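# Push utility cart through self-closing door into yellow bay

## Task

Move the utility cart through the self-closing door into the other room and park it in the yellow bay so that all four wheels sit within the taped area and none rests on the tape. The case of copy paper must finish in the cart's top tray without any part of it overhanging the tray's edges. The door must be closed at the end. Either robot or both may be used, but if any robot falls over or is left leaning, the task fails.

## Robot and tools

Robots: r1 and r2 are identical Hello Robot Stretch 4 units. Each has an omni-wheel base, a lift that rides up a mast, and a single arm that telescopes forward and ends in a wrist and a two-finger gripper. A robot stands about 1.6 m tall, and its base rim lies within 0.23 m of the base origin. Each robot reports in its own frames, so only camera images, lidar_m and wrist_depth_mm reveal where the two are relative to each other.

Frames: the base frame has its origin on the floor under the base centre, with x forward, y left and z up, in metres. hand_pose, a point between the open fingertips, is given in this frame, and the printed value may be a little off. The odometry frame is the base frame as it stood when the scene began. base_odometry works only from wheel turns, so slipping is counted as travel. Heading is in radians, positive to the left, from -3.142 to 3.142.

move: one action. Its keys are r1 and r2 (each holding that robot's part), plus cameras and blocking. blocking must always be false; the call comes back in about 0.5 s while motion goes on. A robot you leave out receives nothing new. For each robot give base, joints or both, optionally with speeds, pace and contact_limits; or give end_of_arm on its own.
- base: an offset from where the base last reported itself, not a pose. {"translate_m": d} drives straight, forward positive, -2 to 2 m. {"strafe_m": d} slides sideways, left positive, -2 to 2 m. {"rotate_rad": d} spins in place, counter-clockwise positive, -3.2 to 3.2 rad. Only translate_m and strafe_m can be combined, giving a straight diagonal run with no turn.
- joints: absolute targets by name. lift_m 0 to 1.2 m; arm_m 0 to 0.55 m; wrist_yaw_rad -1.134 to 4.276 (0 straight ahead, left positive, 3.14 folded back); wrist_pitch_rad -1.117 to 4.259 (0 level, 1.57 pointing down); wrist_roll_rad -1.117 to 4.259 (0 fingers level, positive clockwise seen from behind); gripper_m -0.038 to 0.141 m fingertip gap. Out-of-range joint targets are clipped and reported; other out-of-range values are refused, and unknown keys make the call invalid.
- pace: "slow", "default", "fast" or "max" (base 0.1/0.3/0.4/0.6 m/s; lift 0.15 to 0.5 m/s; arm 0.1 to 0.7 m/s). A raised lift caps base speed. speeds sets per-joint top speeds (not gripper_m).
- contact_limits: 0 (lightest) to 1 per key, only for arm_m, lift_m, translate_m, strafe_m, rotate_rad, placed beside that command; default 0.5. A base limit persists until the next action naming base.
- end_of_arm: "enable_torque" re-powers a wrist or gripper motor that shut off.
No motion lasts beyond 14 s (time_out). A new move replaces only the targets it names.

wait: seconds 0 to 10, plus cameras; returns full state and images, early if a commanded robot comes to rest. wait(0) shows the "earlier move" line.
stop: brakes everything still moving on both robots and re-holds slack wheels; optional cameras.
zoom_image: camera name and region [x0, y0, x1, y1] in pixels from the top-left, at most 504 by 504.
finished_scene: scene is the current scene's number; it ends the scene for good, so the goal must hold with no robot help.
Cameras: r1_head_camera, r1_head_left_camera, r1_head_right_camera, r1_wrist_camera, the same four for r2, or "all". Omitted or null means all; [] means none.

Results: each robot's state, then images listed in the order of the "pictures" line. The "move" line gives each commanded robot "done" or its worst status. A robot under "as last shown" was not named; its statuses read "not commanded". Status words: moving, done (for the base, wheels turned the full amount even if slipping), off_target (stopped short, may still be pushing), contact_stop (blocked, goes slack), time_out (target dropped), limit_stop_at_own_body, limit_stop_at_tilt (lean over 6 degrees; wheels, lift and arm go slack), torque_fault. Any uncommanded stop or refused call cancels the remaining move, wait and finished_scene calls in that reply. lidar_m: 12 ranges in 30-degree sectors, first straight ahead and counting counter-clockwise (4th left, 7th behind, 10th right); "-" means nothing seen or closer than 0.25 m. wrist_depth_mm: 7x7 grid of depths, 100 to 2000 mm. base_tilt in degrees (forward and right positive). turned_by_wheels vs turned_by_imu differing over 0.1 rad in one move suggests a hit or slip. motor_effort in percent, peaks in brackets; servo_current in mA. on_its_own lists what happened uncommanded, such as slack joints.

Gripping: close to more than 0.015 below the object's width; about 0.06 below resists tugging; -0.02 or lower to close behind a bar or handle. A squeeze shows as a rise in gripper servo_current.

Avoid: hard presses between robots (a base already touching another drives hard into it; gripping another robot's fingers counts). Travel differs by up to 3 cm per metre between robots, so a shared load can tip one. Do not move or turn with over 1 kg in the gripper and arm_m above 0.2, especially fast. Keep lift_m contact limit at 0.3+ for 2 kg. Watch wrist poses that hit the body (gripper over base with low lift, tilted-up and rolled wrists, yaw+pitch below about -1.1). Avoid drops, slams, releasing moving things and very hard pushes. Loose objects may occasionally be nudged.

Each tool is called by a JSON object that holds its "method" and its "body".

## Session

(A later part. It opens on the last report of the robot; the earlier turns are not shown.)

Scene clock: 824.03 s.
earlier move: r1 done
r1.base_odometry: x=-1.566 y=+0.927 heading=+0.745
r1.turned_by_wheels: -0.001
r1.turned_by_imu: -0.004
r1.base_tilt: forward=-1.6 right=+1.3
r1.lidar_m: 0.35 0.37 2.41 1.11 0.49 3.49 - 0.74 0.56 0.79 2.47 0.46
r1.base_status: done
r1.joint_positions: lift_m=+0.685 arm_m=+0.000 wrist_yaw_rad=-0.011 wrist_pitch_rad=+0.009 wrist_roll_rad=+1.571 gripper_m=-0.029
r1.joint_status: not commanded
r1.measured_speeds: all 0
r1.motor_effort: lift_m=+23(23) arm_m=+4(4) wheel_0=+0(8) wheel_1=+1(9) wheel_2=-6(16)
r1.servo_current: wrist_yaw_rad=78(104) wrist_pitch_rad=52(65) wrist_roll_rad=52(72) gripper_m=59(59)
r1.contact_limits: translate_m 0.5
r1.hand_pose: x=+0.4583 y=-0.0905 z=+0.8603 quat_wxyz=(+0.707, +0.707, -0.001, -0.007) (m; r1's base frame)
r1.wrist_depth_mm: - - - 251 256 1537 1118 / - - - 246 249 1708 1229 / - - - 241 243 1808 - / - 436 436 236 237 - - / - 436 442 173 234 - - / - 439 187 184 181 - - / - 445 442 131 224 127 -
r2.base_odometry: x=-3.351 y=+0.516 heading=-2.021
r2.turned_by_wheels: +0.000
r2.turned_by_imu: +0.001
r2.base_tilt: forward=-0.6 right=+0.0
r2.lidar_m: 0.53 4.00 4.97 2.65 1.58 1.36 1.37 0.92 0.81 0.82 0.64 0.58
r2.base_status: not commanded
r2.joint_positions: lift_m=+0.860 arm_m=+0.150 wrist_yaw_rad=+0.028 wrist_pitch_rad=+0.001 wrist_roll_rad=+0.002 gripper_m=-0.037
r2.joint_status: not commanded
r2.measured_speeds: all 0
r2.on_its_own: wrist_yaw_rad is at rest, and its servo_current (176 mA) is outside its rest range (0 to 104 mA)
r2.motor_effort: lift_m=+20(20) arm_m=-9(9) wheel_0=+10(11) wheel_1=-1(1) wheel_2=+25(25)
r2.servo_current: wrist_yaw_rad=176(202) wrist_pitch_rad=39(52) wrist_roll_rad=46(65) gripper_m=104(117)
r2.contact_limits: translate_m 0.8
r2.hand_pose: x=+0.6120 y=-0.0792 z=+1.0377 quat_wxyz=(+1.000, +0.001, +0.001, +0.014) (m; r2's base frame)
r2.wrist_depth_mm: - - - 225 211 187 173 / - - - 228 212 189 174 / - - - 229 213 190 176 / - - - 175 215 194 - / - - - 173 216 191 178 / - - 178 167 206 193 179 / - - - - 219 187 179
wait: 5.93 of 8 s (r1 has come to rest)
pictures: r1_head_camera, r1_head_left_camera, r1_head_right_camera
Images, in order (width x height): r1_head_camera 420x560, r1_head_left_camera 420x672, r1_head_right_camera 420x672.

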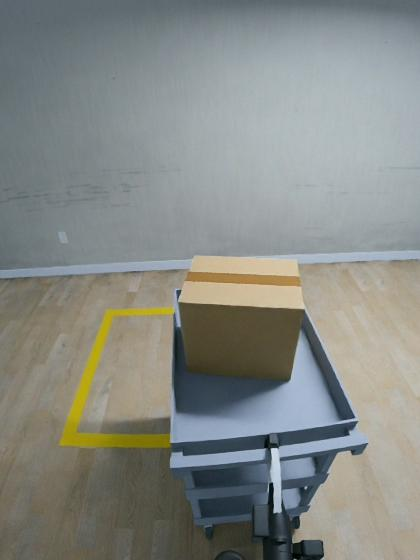

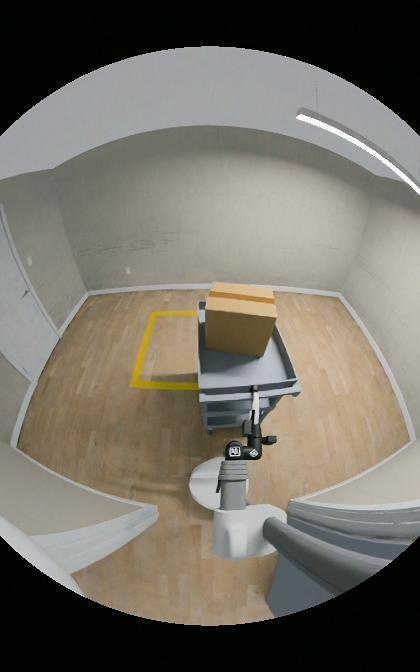

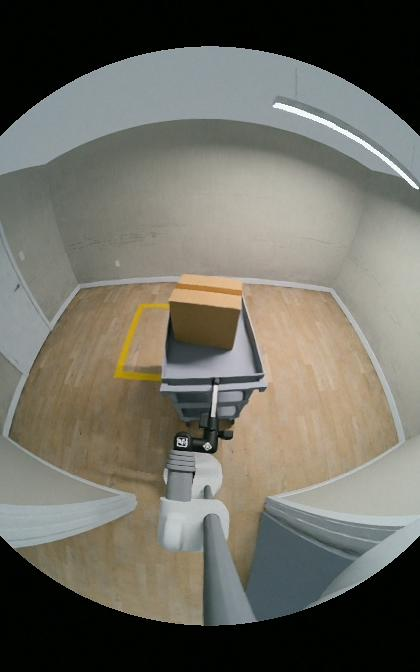

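{"method": "move", "body": {"blocking": false, "r1": {"base":{"strafe_m":-0.25},"pace":"slow","contact_limits":{"strafe_m":0.5}}, "cameras": []}}

{"method": "wait", "body": {"seconds": 5, "cameras": []}}

{"method": "move", "body": {"blocking": false, "r1": {"base":{"translate_m":0.38,"strafe_m":0.2},"pace":"slow","contact_limits":{"translate_m":0.5}}, "cameras": []}}

{"method": "wait", "body": {"seconds": 8, "cameras": ["r1_head_camera","r1_head_left_camera"]}}

Scene clock: 837.33 s.
move: r1 moving
r1.base_odometry: x=-1.557 y=+0.916 heading=+0.745
r1.turned_by_wheels: +0.000
r1.turned_by_imu: +0.000
r1.base_tilt: forward=-1.6 right=+1.3
r1.lidar_m: 0.37 0.38 2.41 1.13 0.50 3.45 - 0.71 0.58 0.78 2.46 0.43
r1.base_status: strafe_m moving
r1.joint_positions: lift_m=+0.685 arm_m=+0.000 wrist_yaw_rad=-0.003 wrist_pitch_rad=+0.009 wrist_roll_rad=+1.571 gripper_m=-0.029
r1.joint_status: not commanded
r1.measured_speeds: translate_m=+0.000 strafe_m=-0.055 rotate_rad=+0.001 lift_m=+0.000 arm_m=+0.000 wrist_yaw_rad=+0.015 wrist_pitch_rad=+0.000 wrist_roll_rad=+0.000
r1.motor_effort: lift_m=+23(23) arm_m=+4(4) wheel_0=+9(9) wheel_1=-5(7) wheel_2=-2(4)
r1.servo_current: wrist_yaw_rad=39(72) wrist_pitch_rad=52(59) wrist_roll_rad=59(59) gripper_m=52(52)
r1.contact_limits: strafe_m 0.5
r1.hand_pose: x=+0.4590 y=-0.0882 z=+0.8603 quat_wxyz=(+0.707, +0.707, +0.002, -0.004) (m; r1's base frame)
r1.wrist_depth_mm: - - - 249 253 1430 1060 / - - - 245 247 1618 1255 / - - - 239 242 1808 - / - 433 436 235 237 - - / - 436 442 174 233 - - / - 439 208 184 183 - - / - 445 449 - 224 127 -
r2.base_odometry: x=-3.351 y=+0.516 heading=-2.021
r2.turned_by_wheels: +0.000
r2.turned_by_imu: +0.000
r2.base_tilt: forward=-0.6 right=+0.0
r2.lidar_m: 0.54 3.99 4.98 2.70 1.56 1.38 1.38 0.96 0.82 0.82 0.65 0.57
r2.base_status: not commanded
r2.joint_positions: lift_m=+0.860 arm_m=+0.150 wrist_yaw_rad=+0.028 wrist_pitch_rad=+0.001 wrist_roll_rad=+0.002 gripper_m=-0.037
r2.joint_status: not commanded
r2.measured_speeds: all 0
r2.motor_effort: lift_m=+20(20) arm_m=-9(9) wheel_0=+10(11) wheel_1=+0(1) wheel_2=+25(25)
r2.servo_current: wrist_yaw_rad=189(189) wrist_pitch_rad=39(46) wrist_roll_rad=52(52) gripper_m=111(117)
r2.contact_limits: translate_m 0.8
r2.hand_pose: x=+0.6119 y=-0.0792 z=+1.0377 quat_wxyz=(+1.000, +0.001, +0.001, +0.014) (m; r2's base frame)
r2.wrist_depth_mm: - - - 226 211 187 174 / - - - 227 212 189 175 / - - - 229 213 190 176 / - - - 175 216 194 - / - - - 173 216 192 178 / - - 178 167 206 193 179 / - - - - 218 188 180
pictures: none
No camera images: "cameras" was empty.

Scene clock: 840.47 s.
earlier move: r1 done
r1.base_odometry: x=-1.397 y=+0.743 heading=+0.745
r1.turned_by_wheels: +0.000
r1.turned_by_imu: +0.001
r1.base_tilt: forward=-1.6 right=+1.3
r1.lidar_m: 0.34 0.30 2.69 1.03 0.73 3.53 0.87 0.41 0.38 0.78 2.20 0.47
r1.base_status: done
r1.joint_positions: lift_m=+0.685 arm_m=+0.000 wrist_yaw_rad=+0.006 wrist_pitch_rad=+0.009 wrist_roll_rad=+1.571 gripper_m=-0.029
r1.joint_status: not commanded
r1.measured_speeds: all 0
r1.motor_effort: lift_m=+23(23) arm_m=-4(4) wheel_0=+3(15) wheel_1=-2(7) wheel_2=+7(8)
r1.servo_current: wrist_yaw_rad=85(85) wrist_pitch_rad=52(65) wrist_roll_rad=72(72) gripper_m=46(59)
r1.contact_limits: strafe_m 0.5
r1.hand_pose: x=+0.4598 y=-0.0857 z=+0.8603 quat_wxyz=(+0.707, +0.707, +0.005, -0.001) (m; r1's base frame)
r1.wrist_depth_mm: - - - 241 - 1661 1160 / - - - 220 307 320 324 / - - - 206 283 1708 1255 / - - - 197 259 1808 - / - - 442 239 242 - - / - 430 427 175 183 - - / - 415 183 127 216 - -
r2.base_odometry: x=-3.351 y=+0.516 heading=-2.021
r2.turned_by_wheels: +0.000
r2.turned_by_imu: +0.000
r2.base_tilt: forward=-0.6 right=+0.0
r2.lidar_m: 0.53 3.99 4.97 2.63 1.59 1.37 1.38 0.94 0.81 0.81 0.64 0.58
r2.base_status: not commanded
r2.joint_positions: lift_m=+0.860 arm_m=+0.150 wrist_yaw_rad=+0.028 wrist_pitch_rad=+0.001 wrist_roll_rad=+0.002 gripper_m=-0.037
r2.joint_status: not commanded
r2.measured_speeds: all 0
r2.on_its_own: wrist_yaw_rad is at rest, and its servo_current (189 mA) is outside its rest range (0 to 104 mA)
r2.motor_effort: lift_m=+20(20) arm_m=-9(9) wheel_0=+10(11) wheel_1=-1(1) wheel_2=+25(25)
r2.servo_current: wrist_yaw_rad=189(202) wrist_pitch_rad=33(46) wrist_roll_rad=46(59) gripper_m=111(117)
r2.contact_limits: translate_m 0.8
r2.hand_pose: x=+0.6119 y=-0.0792 z=+1.0377 quat_wxyz=(+1.000, +0.001, +0.001, +0.014) (m; r2's base frame)
r2.wrist_depth_mm: - - - 225 211 187 173 / - - - 228 213 189 174 / - - - 228 215 190 175 / - - - 175 216 194 - / - - - 173 216 192 177 / - - 178 167 206 194 179 / - - - - 219 188 179
wait: 3.13 of 5 s (r1 has come to rest)
pictures: none
No camera images: "cameras" was empty.

Scene clock: 840.97 s.
move: r1 moving
r1.base_odometry: x=-1.392 y=+0.756 heading=+0.746
r1.turned_by_wheels: +0.000
r1.turned_by_imu: +0.000
r1.base_tilt: forward=-1.6 right=+1.3
r1.lidar_m: 0.31 0.32 2.67 1.10 0.72 3.50 0.92 0.45 0.37 0.83 2.22 0.42
r1.base_status: translate_m moving; strafe_m moving
r1.joint_positions: lift_m=+0.685 arm_m=+0.000 wrist_yaw_rad=+0.003 wrist_pitch_rad=+0.009 wrist_roll_rad=+1.571 gripper_m=-0.029
r1.joint_status: not commanded
r1.measured_speeds: translate_m=+0.048 strafe_m=+0.025 rotate_rad=+0.002 lift_m=+0.000 arm_m=+0.000 wrist_yaw_rad=+0.000 wrist_pitch_rad=+0.000 wrist_roll_rad=+0.000
r1.motor_effort: lift_m=+23(23) arm_m=-1(4) wheel_0=+2(5) wheel_1=+6(6) wheel_2=-6(7)
r1.servo_current: wrist_yaw_rad=52(85) wrist_pitch_rad=59(59) wrist_roll_rad=52(72) gripper_m=52(59)
r1.contact_limits: translate_m 0.5
r1.hand_pose: x=+0.4595 y=-0.0867 z=+0.8603 quat_wxyz=(+0.707, +0.707, +0.004, -0.002) (m; r1's base frame)
r1.wrist_depth_mm: - - - 247 - 1661 1138 / - - - 222 315 320 324 / - - - 207 283 1661 1255 / - - - 198 258 1863 - / - - - 236 240 - - / - 430 211 187 182 - - / - 413 182 - 211 126 -
r2.base_odometry: x=-3.351 y=+0.516 heading=-2.021
r2.turned_by_wheels: +0.000
r2.turned_by_imu: +0.000
r2.base_tilt: forward=-0.6 right=+0.0
r2.lidar_m: 0.55 3.96 4.99 2.69 1.60 1.37 1.38 0.97 0.80 0.82 0.63 0.57
r2.base_status: not commanded
r2.joint_positions: lift_m=+0.860 arm_m=+0.150 wrist_yaw_rad=+0.028 wrist_pitch_rad=+0.001 wrist_roll_rad=+0.002 gripper_m=-0.037
r2.joint_status: not commanded
r2.measured_speeds: all 0
r2.motor_effort: lift_m=+20(20) arm_m=-9(9) wheel_0=+10(11) wheel_1=-1(1) wheel_2=+25(25)
r2.servo_current: wrist_yaw_rad=182(195) wrist_pitch_rad=39(46) wrist_roll_rad=46(59) gripper_m=111(111)
r2.contact_limits: translate_m 0.8
r2.hand_pose: x=+0.6119 y=-0.0792 z=+1.0377 quat_wxyz=(+1.000, +0.001, +0.001, +0.014) (m; r2's base frame)
r2.wrist_depth_mm: - - - 226 211 187 173 / - - - 227 212 189 174 / - - - 229 215 191 176 / - - - 175 216 194 - / - - - 173 216 192 178 / - - 178 167 207 193 178 / - - - - 218 188 179
pictures: none
No camera images: "cameras" was empty.

Scene clock: 845.93 s.
earlier move: r1 done
r1.base_odometry: x=-1.253 y=+1.148 heading=+0.745
r1.turned_by_wheels: +0.000
r1.turned_by_imu: -0.002
r1.base_tilt: forward=-1.6 right=+1.3
r1.lidar_m: 0.37 0.38 2.50 2.36 0.91 0.81 1.61 0.73 0.85 2.06 2.42 0.43
r1.base_status: done
r1.joint_positions: lift_m=+0.685 arm_m=+0.000 wrist_yaw_rad=-0.012 wrist_pitch_rad=+0.009 wrist_roll_rad=+1.571 gripper_m=-0.029
r1.joint_status: not commanded
r1.measured_speeds: all 0
r1.motor_effort: lift_m=+23(23) arm_m=+4(4) wheel_0=+1(5) wheel_1=+2(9) wheel_2=-5(17)
r1.servo_current: wrist_yaw_rad=78(91) wrist_pitch_rad=65(65) wrist_roll_rad=59(78) gripper_m=52(59)
r1.contact_limits: translate_m 0.5
r1.hand_pose: x=+0.4582 y=-0.0909 z=+0.8603 quat_wxyz=(+0.707, +0.707, -0.001, -0.007) (m; r1's base frame)
r1.wrist_depth_mm: - - - 253 257 1366 1098 / - - - 245 250 1661 1182 / - - - 240 243 1921 - / - 430 436 236 238 - - / - 433 436 174 233 - - / - 442 203 184 181 - - / - 145 449 133 222 126 -
r2.base_odometry: x=-3.351 y=+0.516 heading=-2.021
r2.turned_by_wheels: +0.000
r2.turned_by_imu: +0.001
r2.base_tilt: forward=-0.6 right=+0.0
r2.lidar_m: 0.55 4.01 4.97 2.65 1.59 1.37 1.36 0.95 0.82 0.82 0.64 0.58
r2.base_status: not commanded
r2.joint_positions: lift_m=+0.860 arm_m=+0.150 wrist_yaw_rad=+0.028 wrist_pitch_rad=+0.001 wrist_roll_rad=+0.002 gripper_m=-0.037
r2.joint_status: not commanded
r2.measured_speeds: all 0
r2.on_its_own: wrist_yaw_rad is at rest, and its servo_current (182 mA) is outside its rest range (0 to 104 mA)
r2.motor_effort: lift_m=+20(20) arm_m=-9(9) wheel_0=+10(11) wheel_1=-1(1) wheel_2=+25(25)
r2.servo_current: wrist_yaw_rad=182(208) wrist_pitch_rad=39(52) wrist_roll_rad=46(65) gripper_m=111(117)
r2.contact_limits: translate_m 0.8
r2.hand_pose: x=+0.6120 y=-0.0792 z=+1.0377 quat_wxyz=(+1.000, +0.001, +0.001, +0.014) (m; r2's base frame)
r2.wrist_depth_mm: - - - 225 211 187 173 / - - - 228 211 189 174 / - - - 229 213 190 176 / - - - 176 216 194 - / - - - 174 216 192 178 / - - 178 167 207 194 179 / - - - - 219 188 179
wait: 4.97 of 8 s (r1 has come to rest)
pictures: r1_head_camera, r1_head_left_camera
Images, in order (width x height): r1_head_camera 420x560, r1_head_left_camera 420x672.

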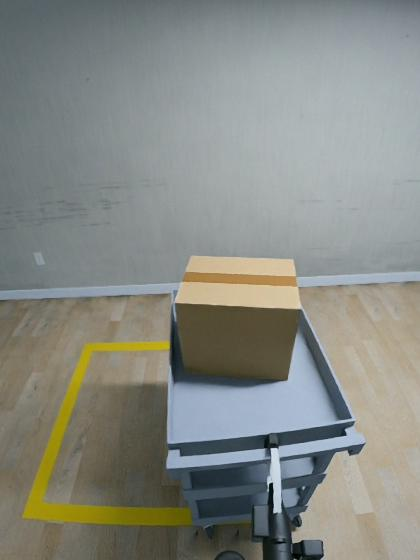

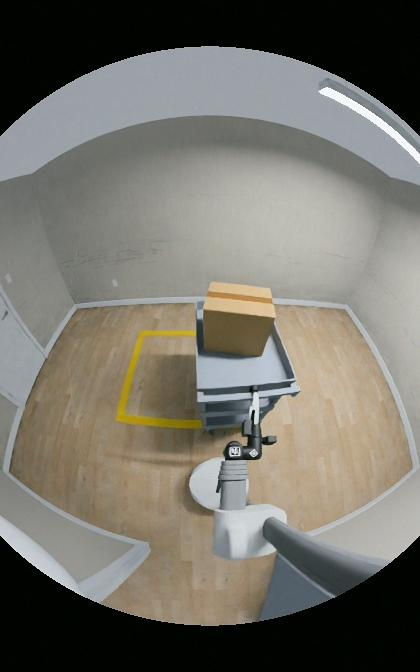

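{"method": "move", "body": {"blocking": false, "r1": {"base":{"strafe_m":-0.3},"pace":"slow","contact_limits":{"strafe_m":0.5}}, "cameras": []}}

{"method": "wait", "body": {"seconds": 5, "cameras": []}}

{"method": "move", "body": {"blocking": false, "r1": {"base":{"translate_m":0.45,"strafe_m":0.27},"pace":"slow","contact_limits":{"translate_m":0.5}}, "cameras": []}}

{"method": "wait", "body": {"seconds": 8, "cameras": ["r1_head_camera","r1_head_left_camera","r1_head_right_camera"]}}

Scene clock: 854.77 s.
move: r1 moving
r1.base_odometry: x=-1.243 y=+1.137 heading=+0.746
r1.turned_by_wheels: +0.000
r1.turned_by_imu: +0.000
r1.base_tilt: forward=-1.6 right=+1.3
r1.lidar_m: 0.37 0.39 2.50 2.36 0.92 0.77 1.55 0.75 0.84 2.08 2.41 0.43
r1.base_status: strafe_m moving
r1.joint_positions: lift_m=+0.685 arm_m=+0.000 wrist_yaw_rad=-0.003 wrist_pitch_rad=+0.009 wrist_roll_rad=+1.571 gripper_m=-0.029
r1.joint_status: not commanded
r1.measured_speeds: translate_m=+0.000 strafe_m=-0.055 rotate_rad=-0.001 lift_m=+0.000 arm_m=+0.000 wrist_yaw_rad=+0.005 wrist_pitch_rad=+0.000 wrist_roll_rad=+0.000
r1.motor_effort: lift_m=+23(23) arm_m=+4(4) wheel_0=+8(8) wheel_1=-4(7) wheel_2=-1(4)
r1.servo_current: wrist_yaw_rad=59(85) wrist_pitch_rad=52(59) wrist_roll_rad=33(52) gripper_m=46(52)
r1.contact_limits: strafe_m 0.5
r1.hand_pose: x=+0.4590 y=-0.0882 z=+0.8603 quat_wxyz=(+0.707, +0.707, +0.002, -0.004) (m; r1's base frame)
r1.wrist_depth_mm: - - - 249 254 276 1042 / - - - 244 248 1661 1205 / - - - 240 242 1808 - / - 430 433 236 236 - - / - 433 436 174 233 - - / - 439 439 184 182 - - / - 145 449 - 223 126 -
r2.base_odometry: x=-3.351 y=+0.516 heading=-2.021
r2.turned_by_wheels: +0.000
r2.turned_by_imu: +0.000
r2.base_tilt: forward=-0.6 right=+0.0
r2.lidar_m: 0.54 3.99 4.98 2.69 1.59 1.37 1.36 0.96 0.81 0.81 0.65 0.58
r2.base_status: not commanded
r2.joint_positions: lift_m=+0.860 arm_m=+0.150 wrist_yaw_rad=+0.028 wrist_pitch_rad=+0.001 wrist_roll_rad=+0.002 gripper_m=-0.037
r2.joint_status: not commanded
r2.measured_speeds: all 0
r2.motor_effort: lift_m=+20(20) arm_m=-9(9) wheel_0=+11(11) wheel_1=-1(1) wheel_2=+25(25)
r2.servo_current: wrist_yaw_rad=182(202) wrist_pitch_rad=39(46) wrist_roll_rad=46(59) gripper_m=104(111)
r2.contact_limits: translate_m 0.8
r2.hand_pose: x=+0.6120 y=-0.0792 z=+1.0377 quat_wxyz=(+1.000, +0.001, +0.001, +0.014) (m; r2's base frame)
r2.wrist_depth_mm: - - - 225 211 187 173 / - - - 228 212 189 174 / - - - 229 214 191 176 / - - - 175 216 194 - / - - - 173 216 191 178 / - - 177 167 206 193 179 / - - - - 219 187 179
pictures: none
No camera images: "cameras" was empty.

Scene clock: 858.40 s.
earlier move: r1 done
r1.base_odometry: x=-1.049 y=+0.928 heading=+0.746
r1.turned_by_wheels: +0.000
r1.turned_by_imu: +0.001
r1.base_tilt: forward=-1.6 right=+1.2
r1.lidar_m: 0.30 0.30 2.79 2.66 1.00 3.91 0.74 0.61 0.82 2.02 2.11 0.48
r1.base_status: done
r1.joint_positions: lift_m=+0.685 arm_m=+0.000 wrist_yaw_rad=+0.006 wrist_pitch_rad=+0.009 wrist_roll_rad=+1.571 gripper_m=-0.029
r1.joint_status: not commanded
r1.measured_speeds: all 0
r1.motor_effort: lift_m=+23(23) arm_m=-4(4) wheel_0=+4(14) wheel_1=-3(8) wheel_2=+6(8)
r1.servo_current: wrist_yaw_rad=59(85) wrist_pitch_rad=52(65) wrist_roll_rad=52(65) gripper_m=52(59)
r1.contact_limits: strafe_m 0.5
r1.hand_pose: x=+0.4598 y=-0.0857 z=+0.8603 quat_wxyz=(+0.707, +0.707, +0.005, -0.001) (m; r1's base frame)
r1.wrist_depth_mm: - - - 260 - 1618 1182 / - - - 232 322 329 332 / - - - 213 297 1661 1229 / - - - 200 262 1756 - / - - - 241 247 - - / - 427 424 176 182 - - / - 410 183 - 213 - -
r2.base_odometry: x=-3.351 y=+0.516 heading=-2.021
r2.turned_by_wheels: +0.000
r2.turned_by_imu: +0.001
r2.base_tilt: forward=-0.6 right=+0.0
r2.lidar_m: 0.54 3.95 5.00 2.64 1.57 1.36 1.37 0.93 0.81 0.83 0.65 0.57
r2.base_status: not commanded
r2.joint_positions: lift_m=+0.860 arm_m=+0.150 wrist_yaw_rad=+0.028 wrist_pitch_rad=+0.001 wrist_roll_rad=+0.002 gripper_m=-0.037
r2.joint_status: not commanded
r2.measured_speeds: all 0
r2.on_its_own: wrist_yaw_rad is at rest, and its servo_current (182 mA) is outside its rest range (0 to 104 mA)
r2.motor_effort: lift_m=+20(20) arm_m=-9(9) wheel_0=+11(11) wheel_1=-1(1) wheel_2=+25(25)
r2.servo_current: wrist_yaw_rad=182(202) wrist_pitch_rad=39(52) wrist_roll_rad=39(65) gripper_m=104(117)
r2.contact_limits: translate_m 0.8
r2.hand_pose: x=+0.6120 y=-0.0792 z=+1.0377 quat_wxyz=(+1.000, +0.001, +0.001, +0.014) (m; r2's base frame)
r2.wrist_depth_mm: - - - 226 211 187 173 / - - - 228 212 189 174 / - - - 228 213 190 176 / - - - 175 215 194 - / - - - 173 216 191 178 / - - 178 167 206 193 179 / - - - - 218 188 180
wait: 3.63 of 5 s (r1 has come to rest)
pictures: none
No camera images: "cameras" was empty.

Scene clock: 858.90 s.
move: r1 moving
r1.base_odometry: x=-1.045 y=+0.941 heading=+0.746
r1.turned_by_wheels: +0.000
r1.turned_by_imu: +0.000
r1.base_tilt: forward=-1.6 right=+1.3
r1.lidar_m: 0.30 0.28 2.79 2.65 1.01 3.91 0.71 0.62 0.85 2.05 2.10 0.47
r1.base_status: translate_m moving; strafe_m moving
r1.joint_positions: lift_m=+0.685 arm_m=+0.000 wrist_yaw_rad=+0.003 wrist_pitch_rad=+0.009 wrist_roll_rad=+1.571 gripper_m=-0.029
r1.joint_status: not commanded
r1.measured_speeds: translate_m=+0.047 strafe_m=+0.028 rotate_rad=+0.002 lift_m=+0.000 arm_m=+0.000 wrist_yaw_rad=+0.000 wrist_pitch_rad=+0.000 wrist_roll_rad=+0.000
r1.motor_effort: lift_m=+23(23) arm_m=-1(4) wheel_0=-4(4) wheel_1=+7(9) wheel_2=-9(9)
r1.servo_current: wrist_yaw_rad=52(65) wrist_pitch_rad=52(59) wrist_roll_rad=20(59) gripper_m=52(59)
r1.contact_limits: translate_m 0.5
r1.hand_pose: x=+0.4595 y=-0.0867 z=+0.8603 quat_wxyz=(+0.707, +0.707, +0.004, -0.002) (m; r1's base frame)
r1.wrist_depth_mm: - - - 268 - 1661 1182 / - - - 235 325 329 332 / - - - 213 334 1576 1182 / - - - 199 266 1661 - / - - - 241 246 - - / - 424 211 187 182 - - / - 404 183 130 209 127 -
r2.base_odometry: x=-3.351 y=+0.516 heading=-2.021
r2.turned_by_wheels: +0.000
r2.turned_by_imu: +0.000
r2.base_tilt: forward=-0.6 right=+0.0
r2.lidar_m: 0.55 4.00 4.98 2.67 1.59 1.36 1.38 0.98 0.82 0.82 0.64 0.59
r2.base_status: not commanded
r2.joint_positions: lift_m=+0.860 arm_m=+0.150 wrist_yaw_rad=+0.028 wrist_pitch_rad=+0.001 wrist_roll_rad=+0.002 gripper_m=-0.037
r2.joint_status: not commanded
r2.measured_speeds: all 0
r2.motor_effort: lift_m=+20(20) arm_m=-9(9) wheel_0=+10(11) wheel_1=-1(1) wheel_2=+25(25)
r2.servo_current: wrist_yaw_rad=189(189) wrist_pitch_rad=33(46) wrist_roll_rad=39(59) gripper_m=111(111)
r2.contact_limits: translate_m 0.8
r2.hand_pose: x=+0.6120 y=-0.0792 z=+1.0377 quat_wxyz=(+1.000, +0.001, +0.001, +0.014) (m; r2's base frame)
r2.wrist_depth_mm: - - - 225 211 187 174 / - - - 228 212 188 174 / - - - 229 214 191 176 / - - - 175 215 193 - / - - - 173 217 192 179 / - - 178 167 206 193 178 / - - - - 220 187 179
pictures: none
No camera images: "cameras" was empty.

Scene clock: 864.80 s.
earlier move: r1 done
r1.base_odometry: x=-0.902 y=+1.431 heading=+0.745
r1.turned_by_wheels: +0.000
r1.turned_by_imu: -0.003
r1.base_tilt: forward=-1.6 right=+1.3
r1.lidar_m: 0.25 0.25 2.38 2.40 1.59 1.18 1.63 1.12 1.44 2.30 2.36 0.53
r1.base_status: done
r1.joint_positions: lift_m=+0.685 arm_m=+0.000 wrist_yaw_rad=-0.011 wrist_pitch_rad=+0.009 wrist_roll_rad=+1.571 gripper_m=-0.029
r1.joint_status: not commanded
r1.measured_speeds: all 0
r1.motor_effort: lift_m=+23(23) arm_m=+4(4) wheel_0=-7(14) wheel_1=+3(9) wheel_2=-4(17)
r1.servo_current: wrist_yaw_rad=59(98) wrist_pitch_rad=59(65) wrist_roll_rad=33(65) gripper_m=52(59)
r1.contact_limits: translate_m 0.5
r1.hand_pose: x=+0.4583 y=-0.0906 z=+0.8603 quat_wxyz=(+0.707, +0.707, -0.001, -0.007) (m; r1's base frame)
r1.wrist_depth_mm: - - - - - 1576 1182 / - - - - - 1499 1205 / - - - 287 377 1430 1160 / - - - - 366 382 421 / - - - 190 262 1537 1281 / - - 181 167 182 - - / - 143 177 - 197 - -
r2.base_odometry: x=-3.351 y=+0.516 heading=-2.021
r2.turned_by_wheels: +0.000
r2.turned_by_imu: +0.001
r2.base_tilt: forward=-0.6 right=+0.0
r2.lidar_m: 0.53 4.00 4.98 2.68 1.59 1.35 1.38 0.94 0.81 0.81 0.61 0.58
r2.base_status: not commanded
r2.joint_positions: lift_m=+0.860 arm_m=+0.150 wrist_yaw_rad=+0.028 wrist_pitch_rad=+0.001 wrist_roll_rad=+0.002 gripper_m=-0.037
r2.joint_status: not commanded
r2.measured_speeds: all 0
r2.on_its_own: wrist_yaw_rad is at rest, and its servo_current (189 mA) is outside its rest range (0 to 104 mA)
r2.motor_effort: lift_m=+20(20) arm_m=-9(9) wheel_0=+10(11) wheel_1=-1(1) wheel_2=+25(25)
r2.servo_current: wrist_yaw_rad=189(202) wrist_pitch_rad=46(52) wrist_roll_rad=46(59) gripper_m=111(117)
r2.contact_limits: translate_m 0.8
r2.hand_pose: x=+0.6120 y=-0.0792 z=+1.0377 quat_wxyz=(+1.000, +0.001, +0.001, +0.014) (m; r2's base frame)
r2.wrist_depth_mm: - - - 226 211 187 173 / - - - 228 213 188 175 / - - - 229 214 190 175 / - - - 175 216 193 - / - - - 173 217 191 178 / - - 178 167 207 193 178 / - - - - 219 187 180
wait: 5.90 of 8 s (r1 has come to rest)
pictures: r1_head_camera, r1_head_left_camera, r1_head_right_camera
Images, in order (width x height): r1_head_camera 420x560, r1_head_left_camera 420x672, r1_head_right_camera 420x672.

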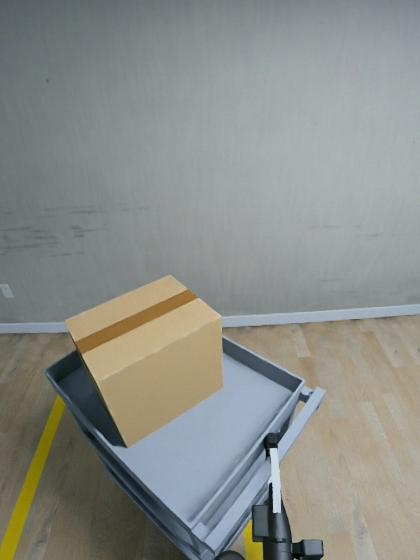

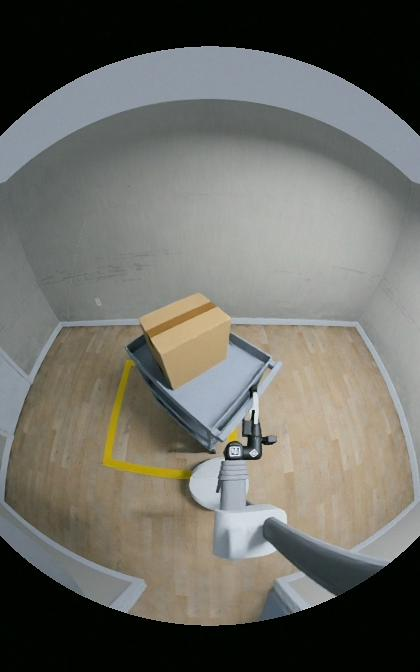

